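# Pour iron pellets into tube, cap with disc

## Task

Transfer the iron pellets out of the beaker and into the clear tube, set the beaker upright on the bench again, and finish with the loose disc sitting on top of the pellets with both rods passing through it.

## Robot and tools

Robot: two arms, left_arm and right_arm, each ending in a two-finger gripper. Cameras: cam_high (overhead, 672x504, pinhole), cam_left_wrist and cam_right_wrist (fisheye, 672x504). Nothing may fall off the table or be left resting off it.

Frames. Reported hand positions (metres), quaternions (wxyz), velocities and targets use the scene frame: origin at table-top height midway between the two nominal arm bases, +z up, +x outward over the table, left_arm on the +y side (arm names do not match image left/right). Real bases sit slightly off nominal; a BASES line, if shown, gives their calibrated spots. Printed positions may be off by a few cm, more at long reach. Gripper frame: fingers point along its +z, close and open along its y; end_effector_position is the point between the pads, about 1 cm short of the tips.

The 14-number row. Every motion command is a row of 14 numbers in [-1, 1]: left_arm dx, dy, dz, rx, ry, rz, opening, then right_arm in the same order. Both arms always appear. The six pose numbers are an offset, not a pose, measured from that arm's Hand target as it stood when the action or move began, along the Hand target's own axes. Scale: 1.0 equals 0.6 m for dx/dy/dz and 180 degrees for rotation; rx, ry, rz form one rotation vector. Sending six zeros re-requests the current Hand target (useful to stop pushing or to catch up a gripper that stopped short). Opening is absolute, not an offset: +1 fully open (0.094 m), -1 closed. A 0 is a real command, so repeat the present opening to keep a gripper unchanged.

execute_actions(actions, cameras): actions is a list of actions; each action is a table of up to 15 rows, one row per 1/30 s step; if shorter, the last row is held to fill 15 steps. All rows of one action count from that action's start pose, but each new action starts from the updated Hand target, so repeating an offset keeps moving further. An empty list just returns the full state and images. cameras picks which images come back: omitted/null/["all"] gives all, [] none; an unknown name invalidates the call.

move(target, speed, blend, opening_speed, blocking, cameras): straight-line path for each gripper toward target, either one 14-number row or a list of up to 15 rows; every row in the list is an offset from the same starting Hand targets, not from the previous row. speed in m/s, 0.002 to 0.5, default 0.25 (turning up to twice that in rad/s), one value or one per target. blend in m rounds corners at intermediate targets (0 = stop at each). opening_speed: rate on the -1..+1 scale per second, at least 0.2; use something near 0.2 for fragile or squashable items. Paths last at least 0.5 s and are cut off at 10 s; they do not avoid obstacles or the other arm. Faster moves lag, overshoot and hit harder; targets placed deeper past a contact press harder. Avoid paths passing near an arm's own base (shoulder posture can flip); route around it. The first row's openings go out at the start; openings in later rows are applied after all arms stop at that row. blocking=false returns after about 0.5 s while the move continues. The result adds a move: line: done, off_target, moving, held, fault, plus limits (paced = pose clipped, held = steps withheld by a check, including the clearance check between arms). done means within 10 mm and 2 degrees at rest; it says nothing about contact.

wait(seconds 0 to 10, cameras): lets time pass holding last commands; returns early if a running move ends. stop(cameras): brakes a running move, needing some distance. zoom_image(camera, region [x0, y0, x1, y1] in pixels, max 504x504): closer view of the latest image of cam_high, cam_left_wrist or cam_right_wrist. finished_scene(scene 1 or 2): ends the scene permanently; only call it once the result holds without the robot.

Reading results. Hand target is the last commanded pose after clipping; next offsets start there. Each step the controller limits the command to 100 mm and 20 degrees from the measured pose, so a single action may fall short; grippers often settle a cm or more off target from friction and weight, which is not evidence of contact. If still short, send the remaining distance. Tool commands lists present gripper commands. grip_measured is the measured opening on the -1..+1 scale (empty it reads up to about 1.6 mm wide); on a hard part it reads up to about 3 mm narrower than the part, more for small or round items. Force limit (about 50 to 64 N per pad) is reached from roughly 0.05 below the touch reading (0.11 for small/round). To release, command well above grip_measured. Joint velocities within noise means at rest. Joint torques include gravity; joints 1 to 3 wrap at ±28 N m. Joint limits (rad): waist -2.618 to 3.054, shoulder 0.000 to 3.142, elbow 0.000 to 3.142 (straight at 2.901), wrist pitch -1.571 to 1.571, wrist yaw -1.571 to 1.571, wrist roll -2.094 to 2.094.

Cautions. Holding loads, stretched arms or pushing against unreachable poses heat motors: MOTOR HOT at 75 °C, fault fold at 90 °C (arm disabled for the scene), collapse at 100 °C. Avoid drops, releasing moving parts, slams, hard pushes and arm-to-arm collisions (the clearance check does not protect grippers or wrist cameras from each other). Occasional disturbances may tug held parts or nudge loose ones. Time spent thinking advances the simulation; smooth, low-effort motion is preferred.

Each tool is called after "Request:" as name(argument=value, ...), one argument or row to a line, values as JSON.

## Session

Request:
execute_actions(
  actions=[],
)

Scene clock: 0.00 s.
left_arm: end_effector_position=(+0.2618, +0.0057, +0.2665) grip_measured=+1.000 end_effector_quat_wxyz=(+0.255, +0.492, +0.832, +0.029) | right_arm: end_effector_position=(+0.2414, -0.1332, +0.1888) grip_measured=+1.000 end_effector_quat_wxyz=(-0.390, +0.695, -0.565, -0.212)
Joint positions: left_arm=[-1.04 1.58 1.737 -1.297 -0.299 0.078 0.094] | right_arm=[0.184 1.27 0.849 -0.695 -0.831 -1.376 0.094]
Joint velocities: within noise
Joint torques (N m): no reading
Heat: left arm: 26 °C; right arm: 33 °C.
Hand target: left_arm +0.2629, +0.0052, +0.2767; +0.270, +0.485, +0.831, +0.022 | right_arm +0.2418, -0.1303, +0.1993; -0.403, +0.694, -0.557, -0.215
Tool commands: left_gripper/opening=+1.0 right_gripper/opening=+1.0

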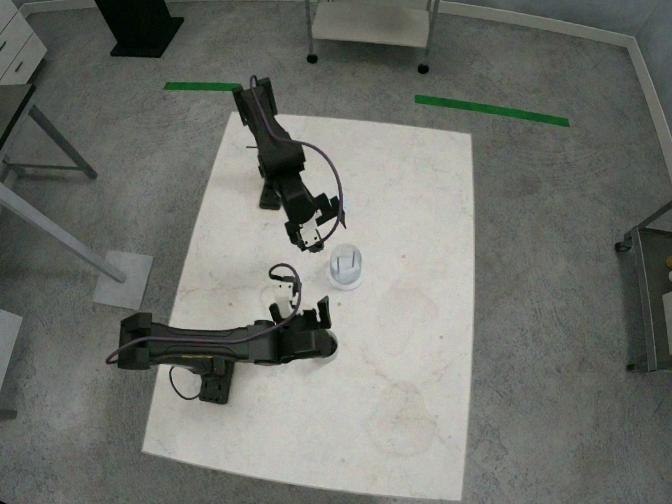

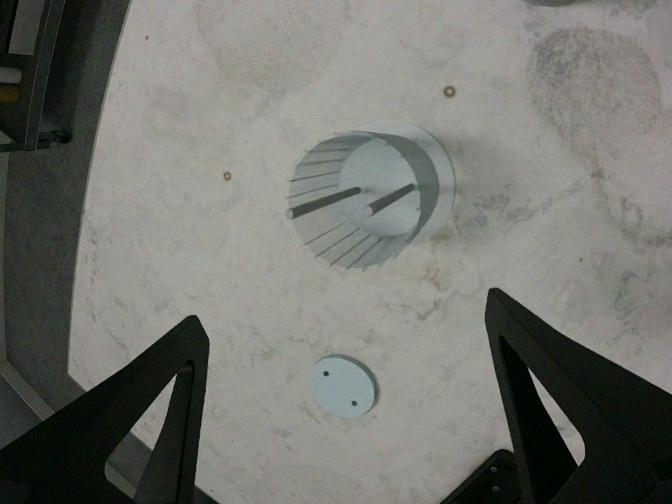

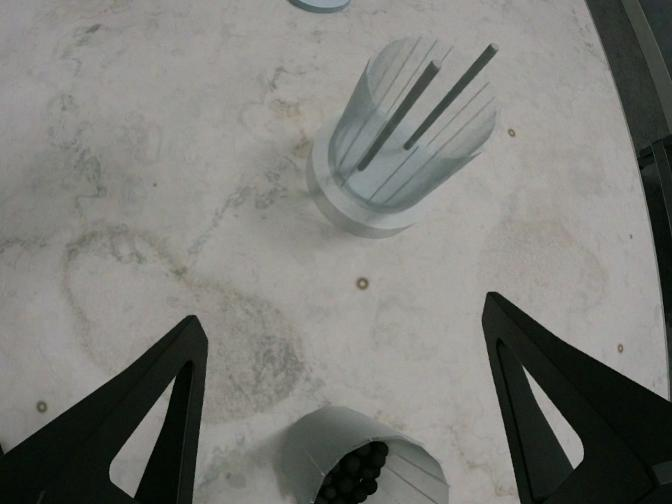

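Request:
zoom_image(
  camera="cam_high",
  region=[230, 160, 430, 400],
)

Request:
zoom_image(
  camera="cam_left_wrist",
  region=[250, 100, 500, 440],
)

Request:
zoom_image(
  camera="cam_right_wrist",
  region=[260, 20, 560, 504],
)

Scaled by 2.100.

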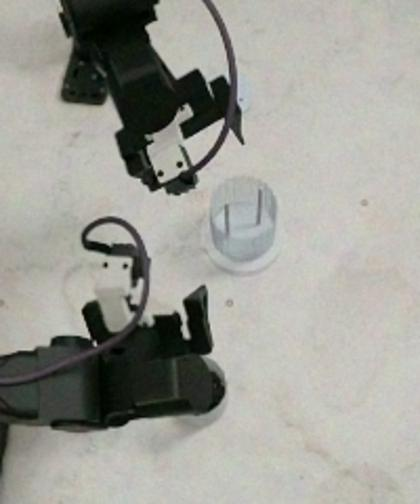

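Scaled by 1.482 from the camera's 672x504 image, which has a finer 960x720 frame.

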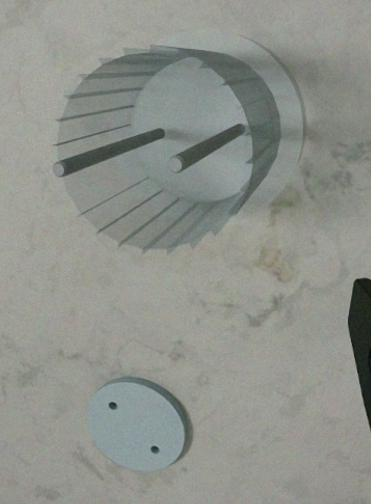

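Scaled by 1.041 from the camera's 672x504 image, which has a finer 960x720 frame.

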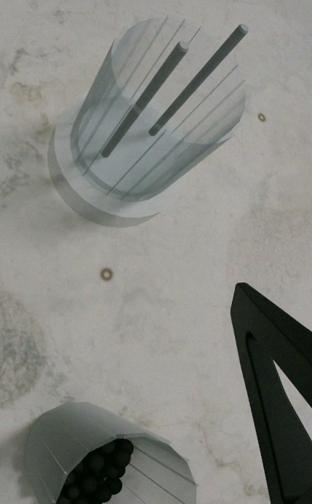

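Request:
move(
  target=[0, 0, 0, 0.067, 0.0887, 0, 1, 0, 0, -0.216, 0, 0, 0, 1],
  speed=0.2,
)

Scene clock: 15.87 s.
left_arm: end_effector_position=(+0.2624, +0.0059, +0.2744) grip_measured=+1.000 end_effector_quat_wxyz=(+0.154, +0.496, +0.854, -0.019) | right_arm: end_effector_position=(+0.2195, -0.2341, +0.2650) grip_measured=+1.000 end_effector_quat_wxyz=(-0.388, +0.683, -0.582, -0.210)
Joint positions: left_arm=[-0.937 1.76 2.053 -1.567 -0.092 0.112 0.094] | right_arm=[-0.301 1.325 1.222 -1.566 -0.911 -2.065 0.094]
Joint torques (N m): left_arm=[0.54 -6.43 7.51 0.74 0.01 0.11] | right_arm=[-0.12 -2.99 6.95 -0.06 -0.51 -0.08]
Hand target: left_arm +0.2629, +0.0052, +0.2767; +0.100, +0.503, +0.859, +0.002 | right_arm +0.2222, -0.2338, +0.2749; -0.403, +0.694, -0.557, -0.215
Off the commanded pose: left_arm 0.003 m, 7 deg | right_arm 0.010 m, 4 deg.
joint sent to its limit (left arm) — joint 4 (wrist pitch), lower limit. The joint targets are off in position and orientation.
joint sent to its limit (right arm) — joint 6 (wrist roll), lower limit. The joint targets are off in orientation, not in position.
move: off_target (left_arm, right_arm)

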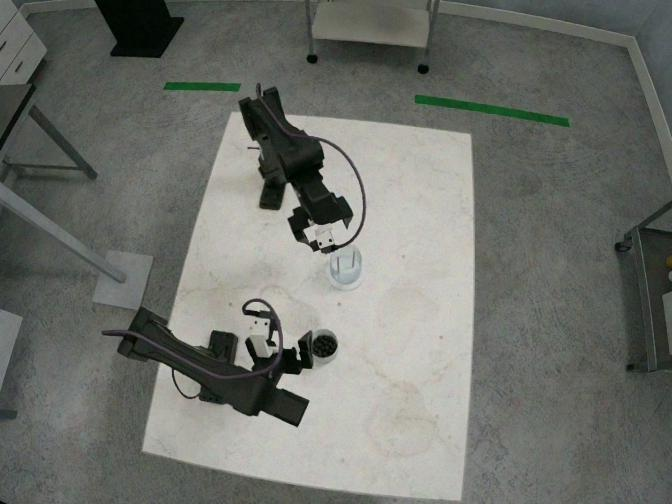

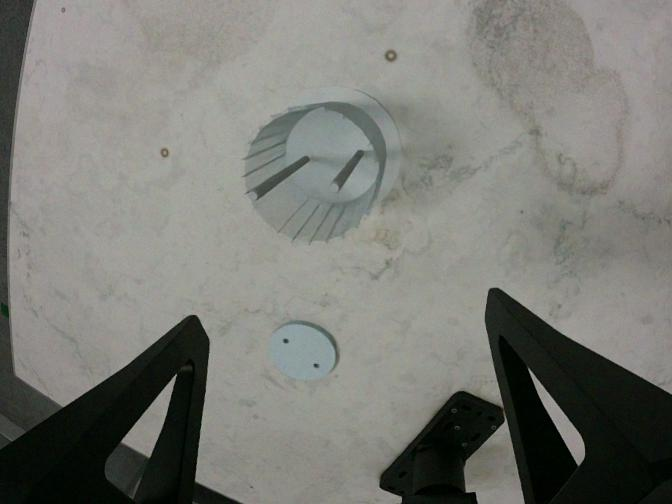

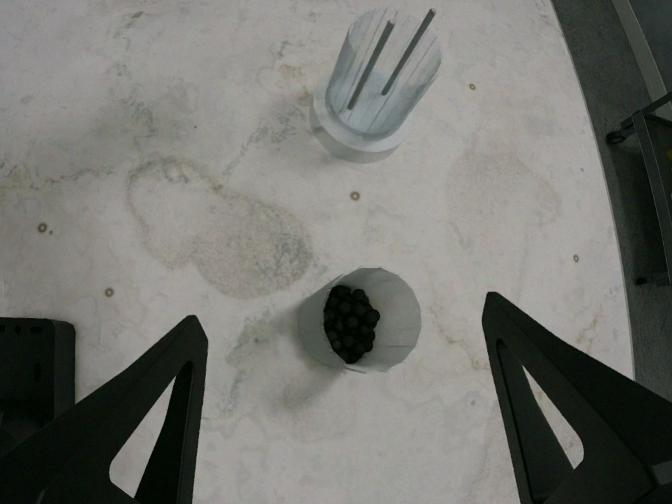

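Request:
zoom_image(
  camera="cam_right_wrist",
  region=[270, 240, 450, 400],
)

Request:
zoom_image(
  camera="cam_right_wrist",
  region=[270, 0, 470, 170],
)

Request:
zoom_image(
  camera="cam_left_wrist",
  region=[220, 70, 420, 400],
)

Request:
zoom_image(
  camera="cam_high",
  region=[290, 190, 390, 380],
)

Scaled by 2.800 from the camera's 672x504 image, which has a finer 960x720 frame.

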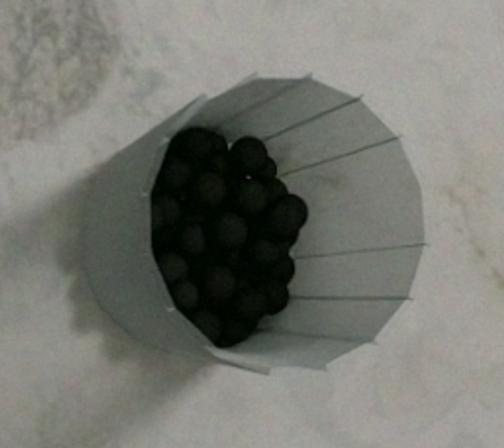

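Scaled by 2.520 from the camera's 672x504 image, which has a finer 960x720 frame.

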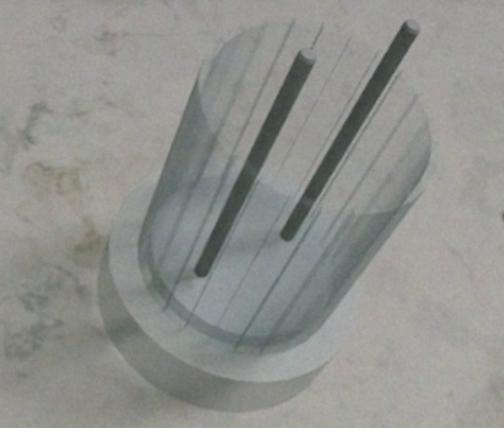

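Scaled by 1.527 from the camera's 672x504 image, which has a finer 960x720 frame.

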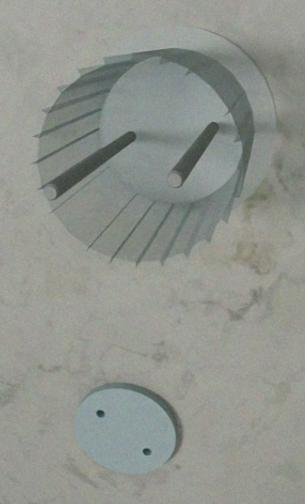

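Scaled by 2.653.

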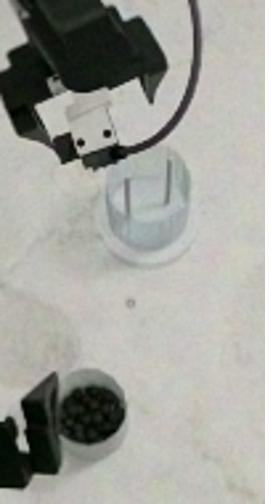

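Request:
move(
  target=[0.1527, 0.0772, 0.033, 0, 0, 0, 1, 0.1067, -0.0848, 0.124, 0.1281, -0.0342, 0.1954, 1],
  speed=0.2,
)

Scene clock: 54.77 s.
left_arm: end_effector_position=(+0.2644, +0.1050, +0.2368) grip_measured=+1.000 end_effector_quat_wxyz=(+0.077, +0.499, +0.863, +0.010) | right_arm: end_effector_position=(+0.2996, -0.2121, +0.1911) grip_measured=+1.000 end_effector_quat_wxyz=(+0.461, -0.385, +0.758, +0.254)
Joint positions: left_arm=[-0.704 1.568 1.712 -1.567 -0.049 0.331 0.094] | right_arm=[-0.146 1.204 0.655 -0.291 -0.927 -0.694 0.094]
Joint torques (N m): left_arm=[0.72 -9.33 5.15 0.8 0.13 0.02] | right_arm=[0.68 -5.65 4.38 1.39 -0.35 0.15]
Hand target: left_arm +0.2629, +0.1054, +0.2466; +0.100, +0.503, +0.859, +0.002 | right_arm +0.3000, -0.2100, +0.2000; +0.477, -0.389, +0.748, +0.248
Off the commanded pose: left_arm 0.010 m, 3 deg | right_arm 0.009 m, 2 deg.
move: off_target (left_arm)

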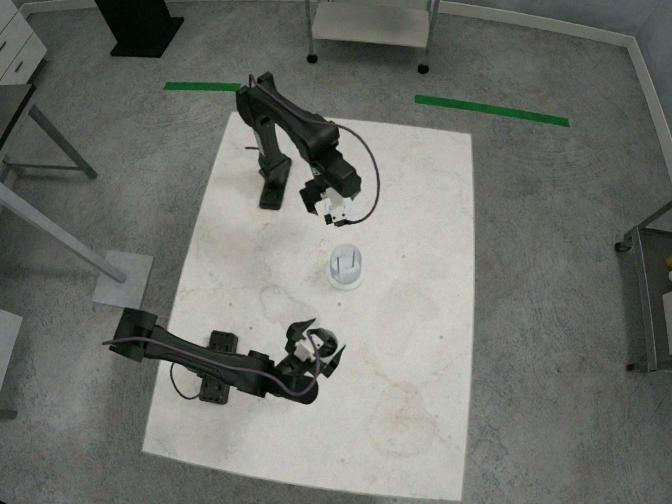

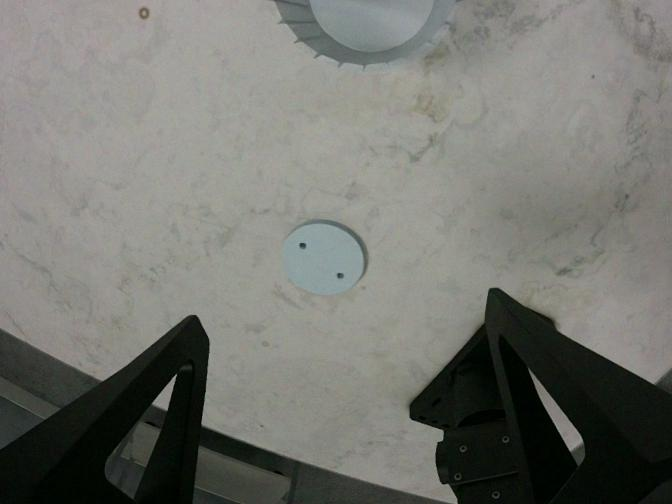

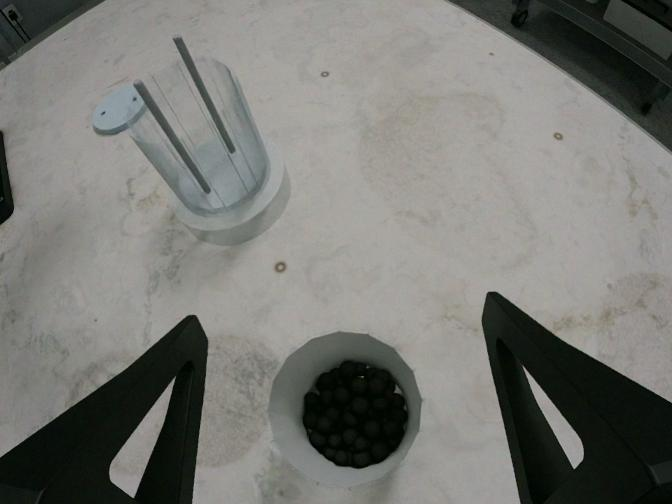

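Request:
move(
  target=[0, 0, 0, 0, 0, 0, 1, 0.1208, 0, 0.0563, 0, 0, 0, 1],
  speed=0.12,
)

Scene clock: 60.90 s.
left_arm: end_effector_position=(+0.2644, +0.1050, +0.2368) grip_measured=+1.000 end_effector_quat_wxyz=(+0.077, +0.499, +0.863, +0.010) | right_arm: end_effector_position=(+0.3001, -0.2125, +0.1203) grip_measured=+1.000 end_effector_quat_wxyz=(+0.473, -0.390, +0.752, +0.244)
Joint positions: left_arm=[-0.704 1.568 1.712 -1.567 -0.049 0.331 0.094] | right_arm=[-0.146 1.379 0.43 0.146 -0.924 -0.692 0.094]
Joint torques (N m): left_arm=[0.64 -9.32 5.35 0.74 0.11 0.04] | right_arm=[0.61 -3.4 3.32 1.38 -0.35 0.16]
Hand target: left_arm +0.2629, +0.1054, +0.2466; +0.100, +0.503, +0.859, +0.002 | right_arm +0.3000, -0.2100, +0.1201; +0.477, -0.389, +0.748, +0.248
Off the commanded pose: left_arm 0.010 m, 3 deg | right_arm 0.002 m, 1 deg.
move: off_target (left_arm)

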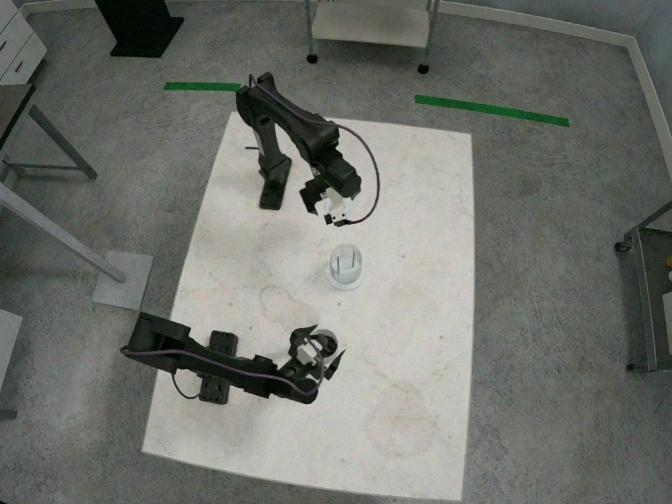

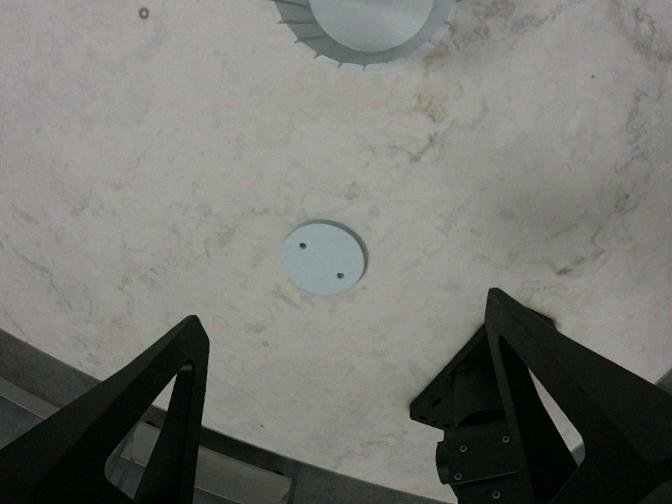

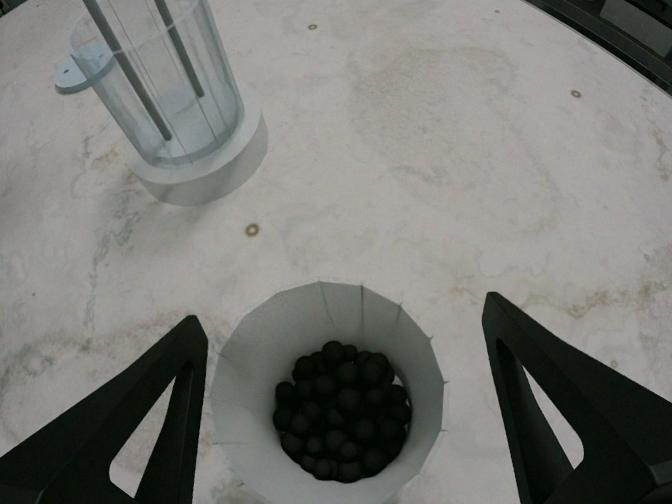

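Request:
zoom_image(
  camera="cam_right_wrist",
  region=[190, 260, 470, 504],
)

Request:
zoom_image(
  camera="cam_right_wrist",
  region=[40, 0, 290, 210],
)

Scaled by 1.800 from the camera's 672x504 image, which has a finer 960x720 frame.

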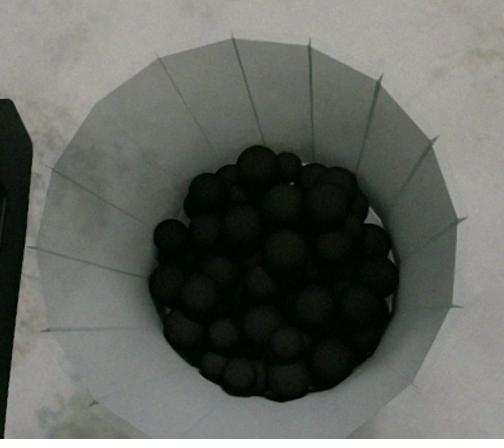

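Scaled by 2.016 from the camera's 672x504 image, which has a finer 960x720 frame.

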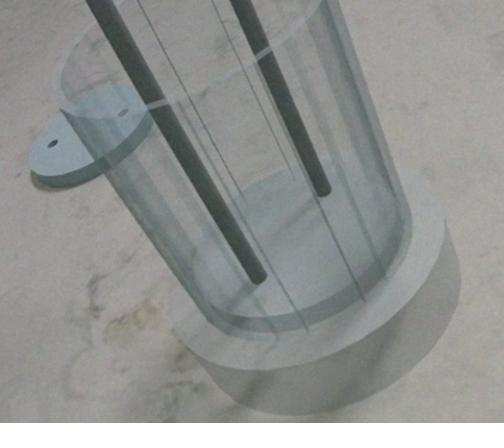

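Request:
move(
  target=[0, 0, 0, 0, 0, 0, 1, 0, 0.0183, 0, 0, 0, -0.0156, 1],
  speed=0.1,
  cameras=["cam_right_wrist"],
)

Request:
zoom_image(
  camera="cam_right_wrist",
  region=[180, 240, 510, 504],
)

Scene clock: 70.97 s.
left_arm: end_effector_position=(+0.2644, +0.1050, +0.2368) grip_measured=+1.000 end_effector_quat_wxyz=(+0.077, +0.499, +0.863, +0.010) | right_arm: end_effector_position=(+0.2885, -0.2054, +0.1102) grip_measured=+1.000 end_effector_quat_wxyz=(+0.463, -0.396, +0.754, +0.248)
Joint positions: left_arm=[-0.704 1.568 1.712 -1.567 -0.049 0.331 0.094] | right_arm=[-0.12 1.368 0.387 0.163 -0.909 -0.692 0.094]
Joint torques (N m): left_arm=[0.55 -9.37 5.22 0.8 0.13 0.12] | right_arm=[0.65 -6.01 3.44 1.44 -0.33 -0.1]
Hand target: left_arm +0.2629, +0.1054, +0.2466; +0.100, +0.503, +0.859, +0.002 | right_arm +0.2910, -0.2037, +0.1201; +0.483, -0.407, +0.738, +0.236
Off the commanded pose: left_arm 0.010 m, 3 deg | right_arm 0.010 m, 3 deg.
move: off_target (left_arm, right_arm)
Images, in order: cam_right_wrist.

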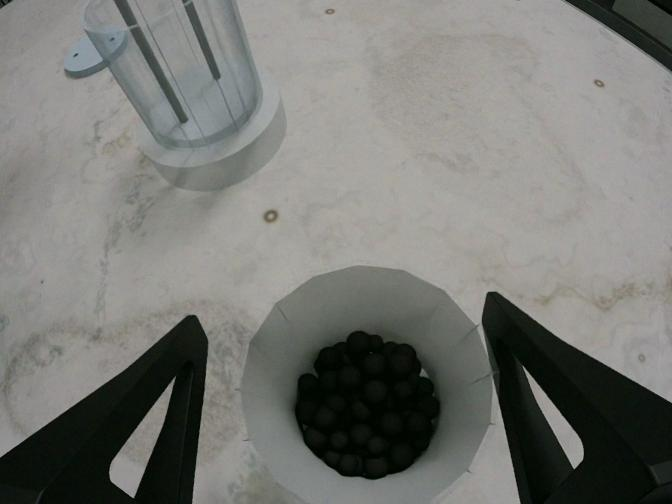

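Scaled by 1.527 from the camera's 672x504 image, which has a finer 960x720 frame.

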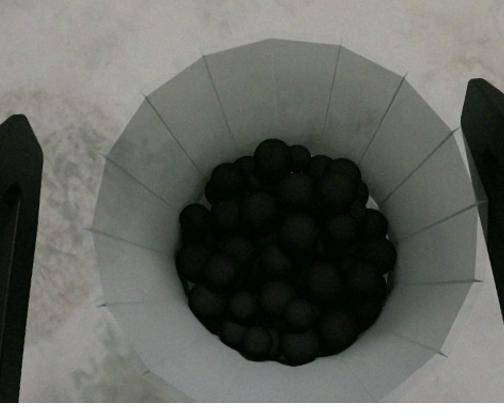

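Request:
move(
  target=[0, 0, 0, 0, 0, 0, 1, 0, -0.006, 0, 0, 0, -0.022, 1],
  speed=0.1,
  cameras=["cam_right_wrist"],
)

Request:
zoom_image(
  camera="cam_right_wrist",
  region=[180, 240, 510, 504],
)

Scene clock: 76.20 s.
left_arm: end_effector_position=(+0.2644, +0.1050, +0.2368) grip_measured=+1.000 end_effector_quat_wxyz=(+0.077, +0.499, +0.863, +0.010) | right_arm: end_effector_position=(+0.2885, -0.2054, +0.1102) grip_measured=+1.000 end_effector_quat_wxyz=(+0.471, -0.420, +0.740, +0.232)
Joint positions: left_arm=[-0.704 1.568 1.712 -1.567 -0.049 0.331 0.094] | right_arm=[-0.12 1.368 0.387 0.163 -0.909 -0.758 0.094]
Joint torques (N m): left_arm=[0.53 -9.32 5.23 0.79 0.09 0.07] | right_arm=[-0.06 -4.79 4.41 1.38 -0.39 -0.12]
Hand target: left_arm +0.2629, +0.1054, +0.2466; +0.100, +0.503, +0.859, +0.002 | right_arm +0.2940, -0.2057, +0.1202; +0.491, -0.433, +0.724, +0.219
Off the commanded pose: left_arm 0.010 m, 3 deg | right_arm 0.011 m, 4 deg.
move: off_target (left_arm, right_arm)
Images, in order: cam_right_wrist.

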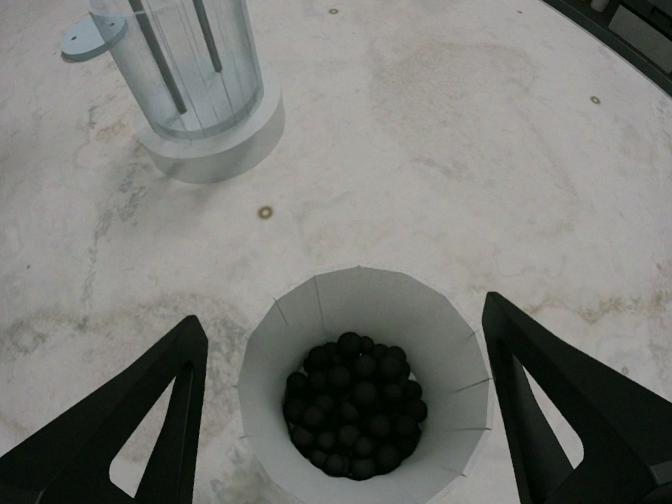

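Scaled by 1.527 from the camera's 672x504 image, which has a finer 960x720 frame.

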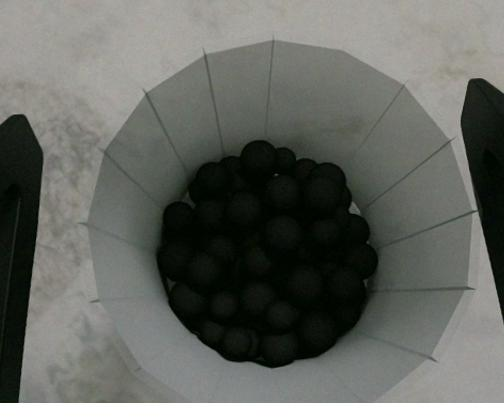

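Request:
move(
  target=[0, 0, 0, 0, 0, 0, 1, 0.0826, 0.0099, 0.0388, 0, 0, 0, 1],
  speed=0.08,
)

Request:
zoom_image(
  camera="cam_right_wrist",
  region=[180, 240, 510, 504],
)

Scene clock: 79.83 s.
left_arm: end_effector_position=(+0.2644, +0.1050, +0.2368) grip_measured=+1.000 end_effector_quat_wxyz=(+0.077, +0.499, +0.863, +0.010) | right_arm: end_effector_position=(+0.2931, -0.2076, +0.0633) grip_measured=+1.000 end_effector_quat_wxyz=(+0.482, -0.427, +0.733, +0.221)
Joint positions: left_arm=[-0.704 1.568 1.712 -1.567 -0.049 0.331 0.094] | right_arm=[-0.126 1.646 0.303 0.551 -0.909 -0.772 0.094]
Joint torques (N m): left_arm=[0.32 -9.1 5.12 0.79 0.1 0.03] | right_arm=[-0.01 -3.92 2.28 1.45 -0.4 0]
Hand target: left_arm +0.2629, +0.1054, +0.2466; +0.100, +0.503, +0.859, +0.002 | right_arm +0.2940, -0.2057, +0.0651; +0.491, -0.433, +0.724, +0.219
Off the commanded pose: left_arm 0.010 m, 3 deg | right_arm 0.003 m, 2 deg.
move: off_target (left_arm)

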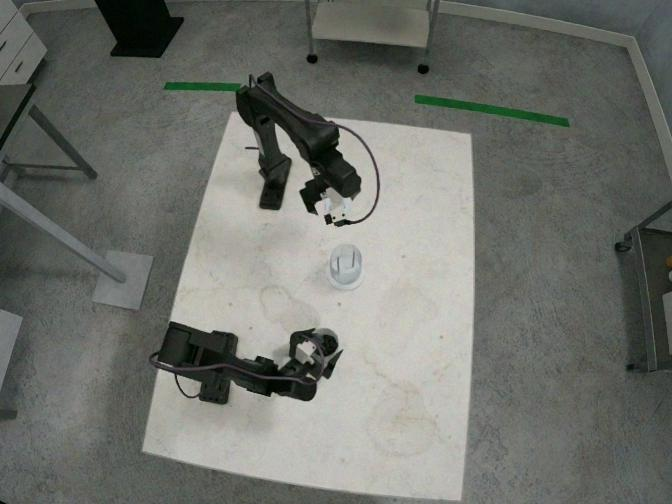

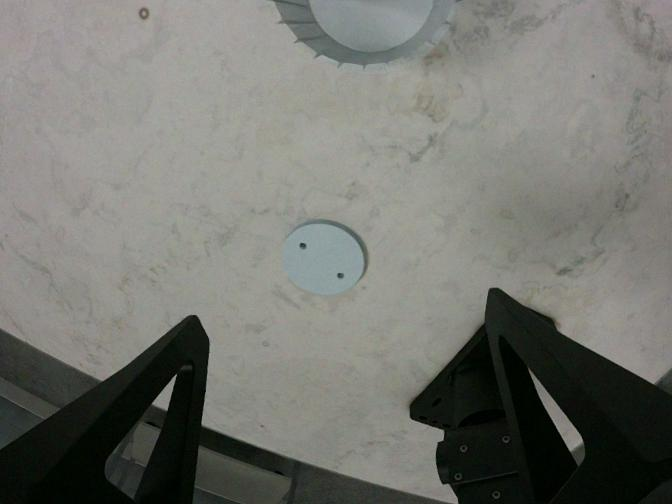

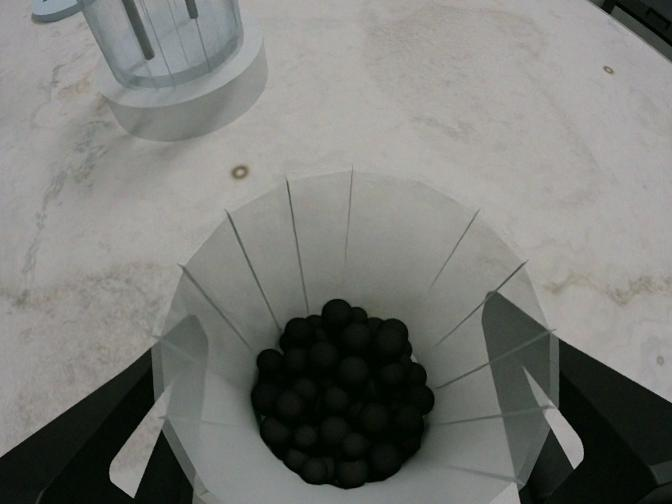

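Scaled by 1.527 from the camera's 672x504 image, which has a finer 960x720 frame.

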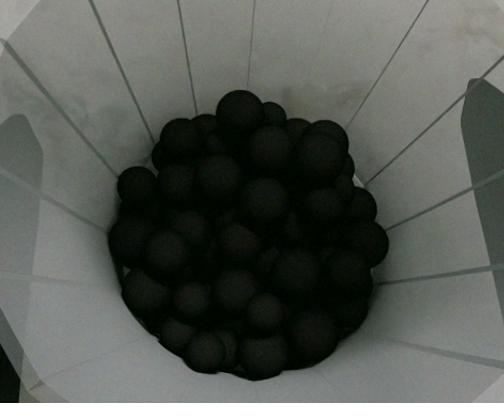

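Request:
move(
  target=[0, 0, 0, 0, 0, 0, 1, 0, 0, 0, 0, 0, 0, 0.70],
  speed=0.1,
  opening_speed=0.4,
  cameras=["cam_right_wrist"],
)

Scene clock: 82.30 s.
left_arm: end_effector_position=(+0.2644, +0.1050, +0.2368) grip_measured=+1.000 end_effector_quat_wxyz=(+0.077, +0.500, +0.863, +0.010) | right_arm: end_effector_position=(+0.2937, -0.2077, +0.0638) grip_measured=+0.707 end_effector_quat_wxyz=(+0.483, -0.427, +0.732, +0.220)
Joint positions: left_arm=[-0.704 1.568 1.712 -1.567 -0.049 0.333 0.094] | right_arm=[-0.126 1.646 0.303 0.556 -0.909 -0.77 0.08]
Joint torques (N m): left_arm=[0.49 -9.46 5.15 0.77 0.09 0.08] | right_arm=[0.03 -3.96 2.36 1.44 -0.35 0.01]
Hand target: left_arm +0.2629, +0.1054, +0.2466; +0.100, +0.503, +0.859, +0.002 | right_arm +0.2940, -0.2057, +0.0651; +0.491, -0.433, +0.724, +0.219
Off the commanded pose: left_arm 0.010 m, 3 deg | right_arm 0.002 m, 1 deg.
move: off_target (left_arm)
Images, in order: cam_right_wrist.

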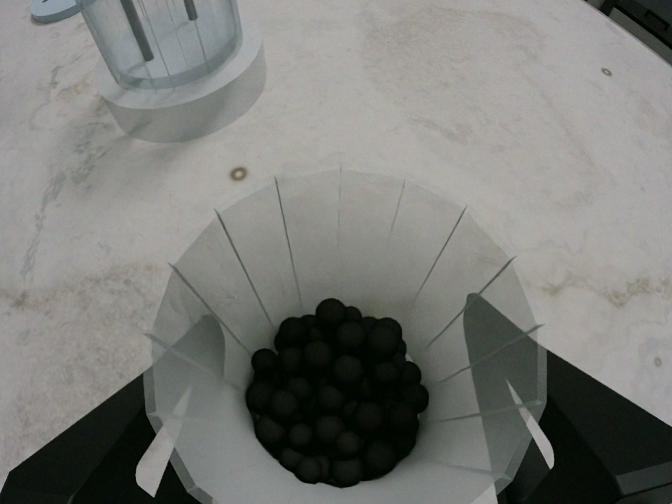

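Request:
move(
  target=[0, 0, 0, 0, 0, 0, 1, 0, 0, 0, 0, 0, 0, 0.60],
  speed=0.1,
  opening_speed=0.2,
  cameras=["cam_right_wrist"],
)

Scene clock: 83.57 s.
left_arm: end_effector_position=(+0.2644, +0.1050, +0.2368) grip_measured=+1.000 end_effector_quat_wxyz=(+0.077, +0.500, +0.863, +0.010) | right_arm: end_effector_position=(+0.2937, -0.2077, +0.0638) grip_measured=+0.698 end_effector_quat_wxyz=(+0.483, -0.427, +0.732, +0.220)
Joint positions: left_arm=[-0.704 1.568 1.712 -1.567 -0.049 0.333 0.094] | right_arm=[-0.126 1.646 0.303 0.556 -0.909 -0.77 0.08]
Joint torques (N m): left_arm=[0.25 -9.39 4.93 0.79 0.12 0.07] | right_arm=[-0.08 -3.88 2.32 1.44 -0.37 0.04]
Hand target: left_arm +0.2629, +0.1054, +0.2466; +0.100, +0.503, +0.859, +0.002 | right_arm +0.2940, -0.2057, +0.0651; +0.491, -0.433, +0.724, +0.219
Off the commanded pose: left_arm 0.010 m, 3 deg | right_arm 0.002 m, 1 deg.
move: off_target (left_arm)
Images, in order: cam_right_wrist.

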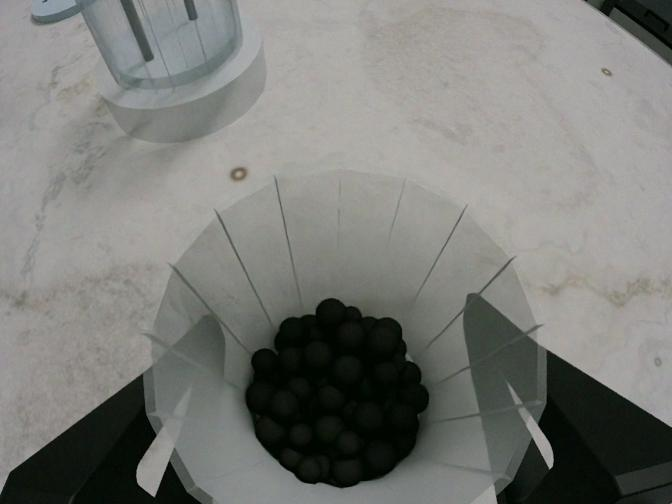

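Request:
move(
  target=[0, 0, 0, 0, 0, 0, 1, -0.2252, -0.027, -0.1058, 0, 0, 0, 0.60],
  speed=0.1,
)

Scene clock: 89.33 s.
left_arm: end_effector_position=(+0.2644, +0.1050, +0.2368) grip_measured=+1.000 end_effector_quat_wxyz=(+0.077, +0.500, +0.863, +0.010) | right_arm: end_effector_position=(+0.2879, -0.2075, +0.1862) grip_measured=+0.672 end_effector_quat_wxyz=(+0.459, -0.418, +0.750, +0.230)
Joint positions: left_arm=[-0.704 1.568 1.712 -1.567 -0.049 0.333 0.094] | right_arm=[-0.12 1.154 0.628 -0.325 -0.889 -0.769 0.079]
Joint torques (N m): left_arm=[0.73 -9.35 5.09 0.82 0.1 0.04] | right_arm=[0.06 -5.61 8.5 1.13 -0.58 -0.07]
Hand target: left_arm +0.2629, +0.1054, +0.2466; +0.100, +0.503, +0.859, +0.002 | right_arm +0.2940, -0.2058, +0.2153; +0.491, -0.433, +0.724, +0.219
Off the commanded pose: left_arm 0.010 m, 3 deg | right_arm 0.030 m, 5 deg.
move: off_target (left_arm, right_arm)

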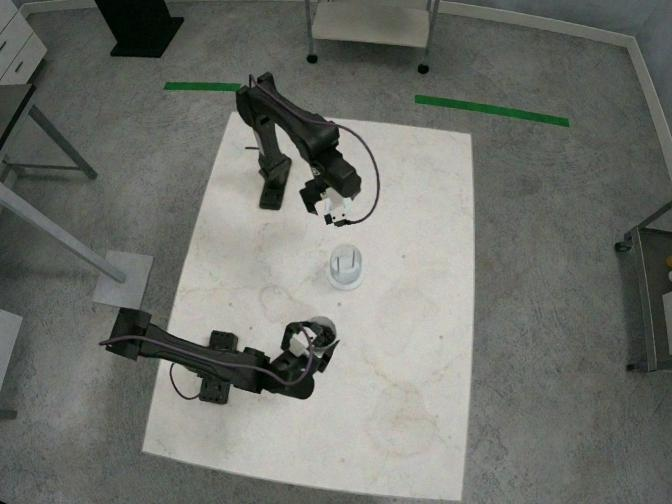

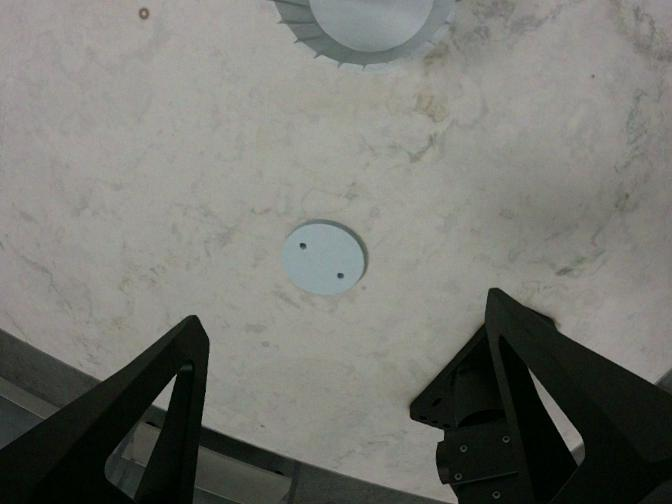

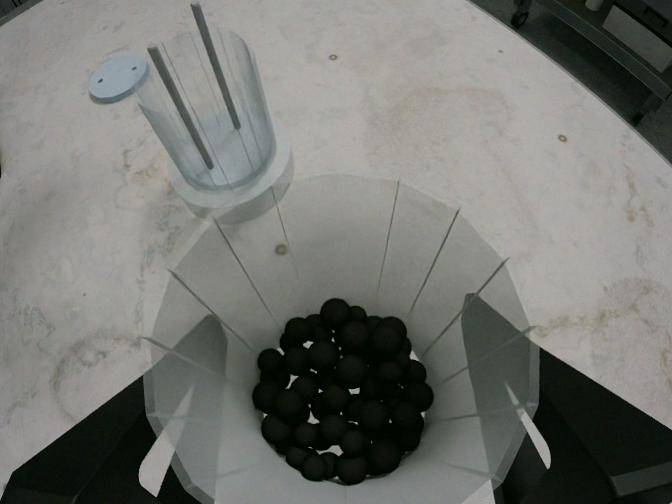

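Request:
zoom_image(
  camera="cam_right_wrist",
  region=[70, 0, 310, 230],
)

Scaled by 2.100 from the camera's 672x504 image, which has a finer 960x720 frame.

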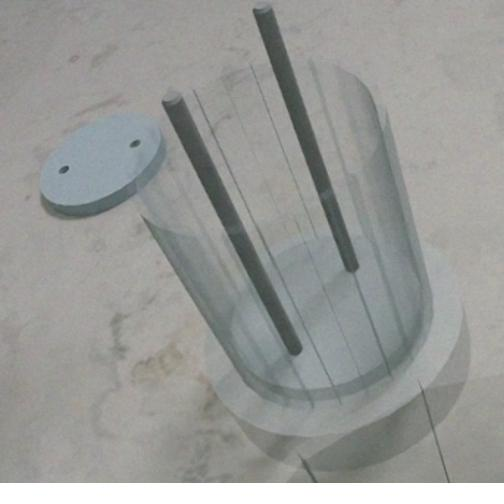

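Request:
move(
  target=[0.072, 0.0412, -0.0081, 0, -0.111, 0, 1, -0.1098, -0.0343, 0.145, 0.3104, -0.1018, 0.0859, 0.60],
  speed=0.12,
)

Scene clock: 110.73 s.
left_arm: end_effector_position=(+0.2612, +0.1594, +0.2379) grip_measured=+1.000 end_effector_quat_wxyz=(+0.221, +0.490, +0.840, -0.080) | right_arm: end_effector_position=(+0.3576, -0.1311, +0.2032) grip_measured=+0.672 end_effector_quat_wxyz=(+0.666, -0.060, +0.742, -0.046)
Joint positions: left_arm=[-0.367 1.175 1.313 -1.284 0.218 0.626 0.094] | right_arm=[0.775 1.554 0.497 0.904 0.769 -0.043 0.079]
Joint torques (N m): left_arm=[0.68 -5 5.34 1.39 0.27 0.09] | right_arm=[0.61 -5.52 7.62 2.38 0.25 -0.02]
Hand target: left_arm +0.2629, +0.1554, +0.2466; +0.248, +0.496, +0.828, -0.085 | right_arm +0.3661, -0.1250, +0.2400; +0.707, -0.018, +0.707, -0.018
Off the commanded pose: left_arm 0.010 m, 3 deg | right_arm 0.038 m, 8 deg.
move: off_target (left_arm, right_arm)

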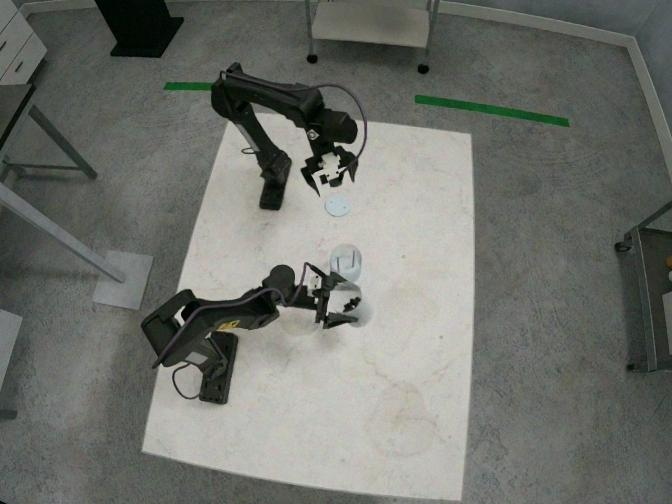

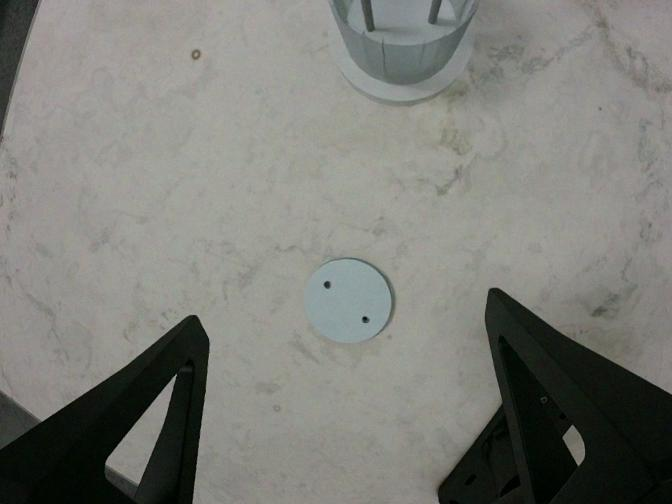

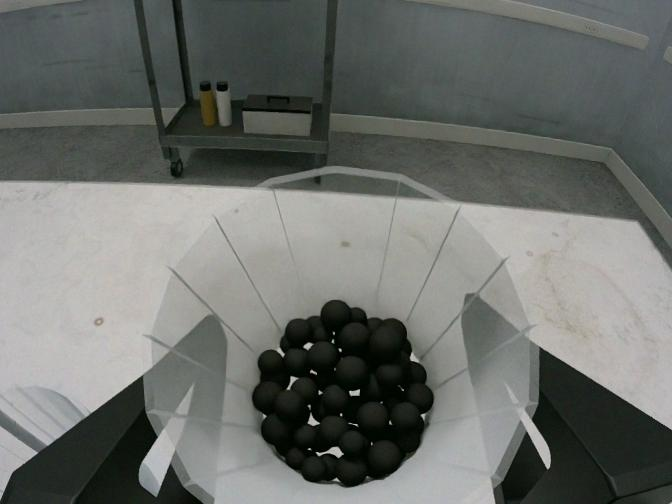

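Request:
zoom_image(
  camera="cam_right_wrist",
  region=[0, 340, 200, 504],
)

Request:
zoom_image(
  camera="cam_high",
  region=[260, 180, 420, 340],
)

Request:
zoom_image(
  camera="cam_left_wrist",
  region=[280, 0, 520, 120],
)

Scaled by 2.520 from the camera's 672x504 image, which has a finer 960x720 frame.

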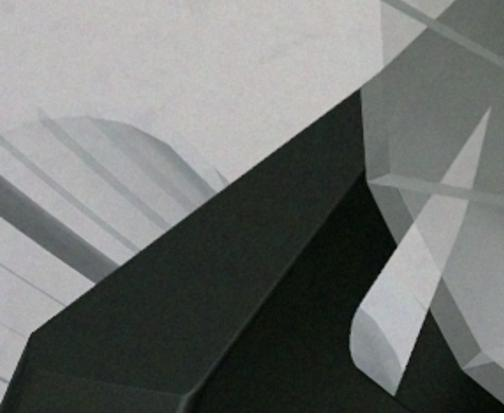

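Scaled by 3.150.

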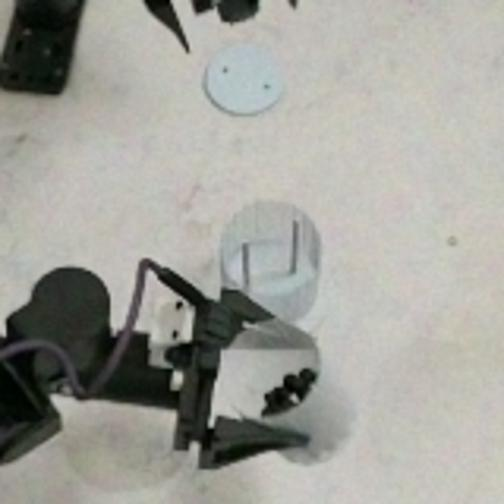

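Scaled by 2.100 from the camera's 672x504 image, which has a finer 960x720 frame.

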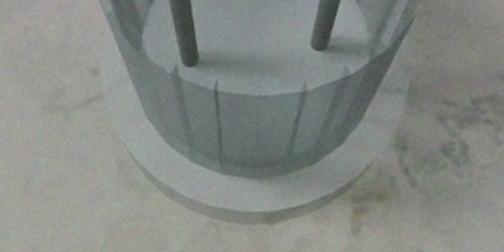

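Request:
zoom_image(
  camera="cam_high",
  region=[310, 235, 390, 335],
)

Scaled by 5.040.

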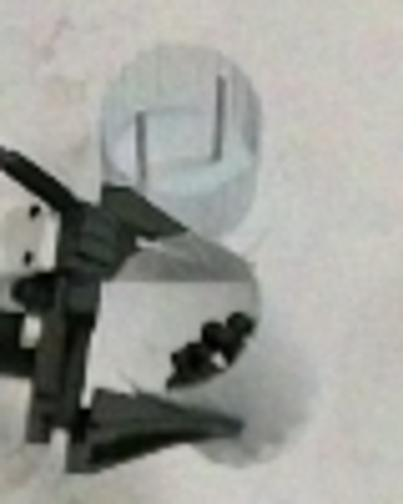

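Request:
move(
  target=[0, 0, 0, 0, -0.1667, 0, 1, -0.02, 0.002, 0.0167, 0.0175, -0.0302, -0.333, 0.60],
  speed=0.12,
)

Request:
zoom_image(
  camera="cam_high",
  region=[310, 235, 390, 335],
)

Scene clock: 123.63 s.
left_arm: end_effector_position=(+0.2624, +0.1571, +0.2372) grip_measured=+1.000 end_effector_quat_wxyz=(+0.431, +0.450, +0.752, -0.212) | right_arm: end_effector_position=(+0.3675, -0.1259, +0.2164) grip_measured=+0.672 end_effector_quat_wxyz=(+0.590, -0.398, +0.585, -0.388)
Joint positions: left_arm=[-0.031 0.862 0.865 -0.833 0.755 0.725 0.094] | right_arm=[0.764 1.655 0.505 1.146 0.761 -1.177 0.079]
Joint torques (N m): left_arm=[0.58 -2.51 5.93 1.78 0.55 0.06] | right_arm=[-0.68 -6.05 7.13 2.38 -0.07 -0.13]
Hand target: left_arm +0.2629, +0.1554, +0.2466; +0.454, +0.457, +0.736, -0.211 | right_arm +0.3762, -0.1232, +0.2520; +0.634, -0.351, +0.570, -0.386
Off the commanded pose: left_arm 0.010 m, 3 deg | right_arm 0.037 m, 8 deg.
move: off_target (left_arm, right_arm)

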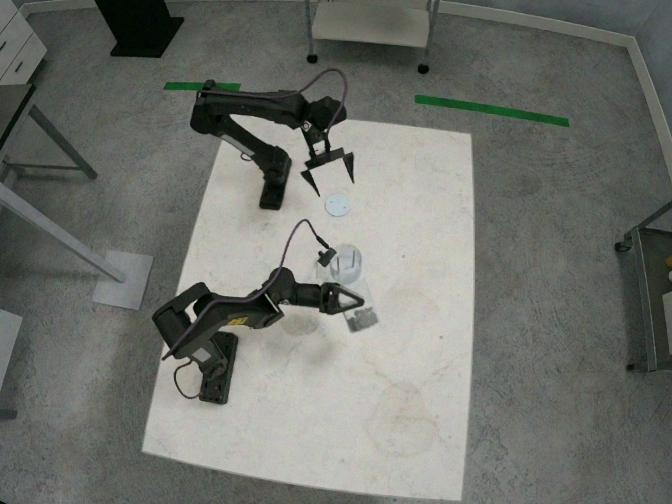

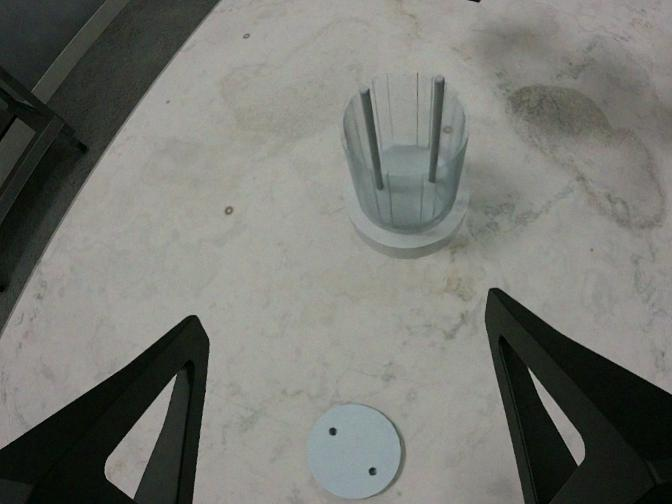

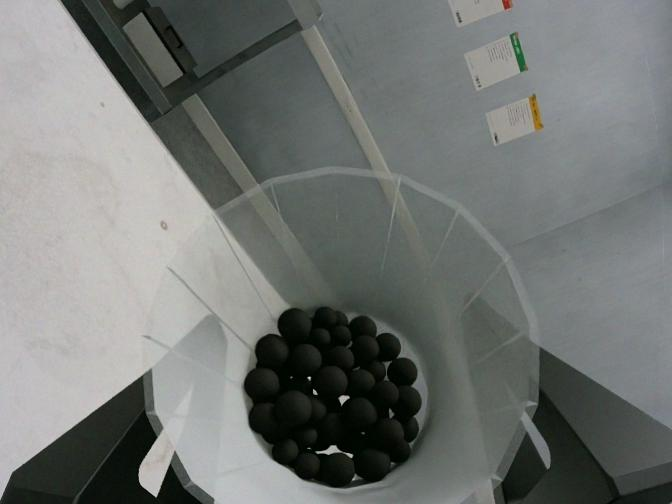

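Scaled by 5.040.

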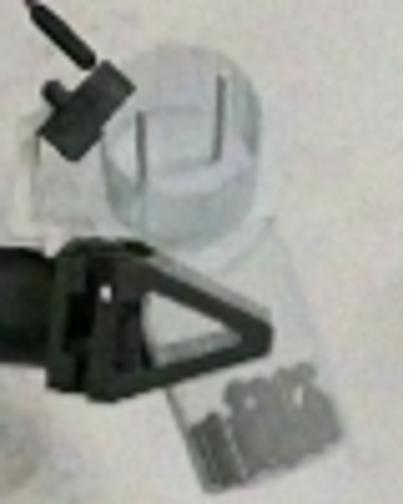

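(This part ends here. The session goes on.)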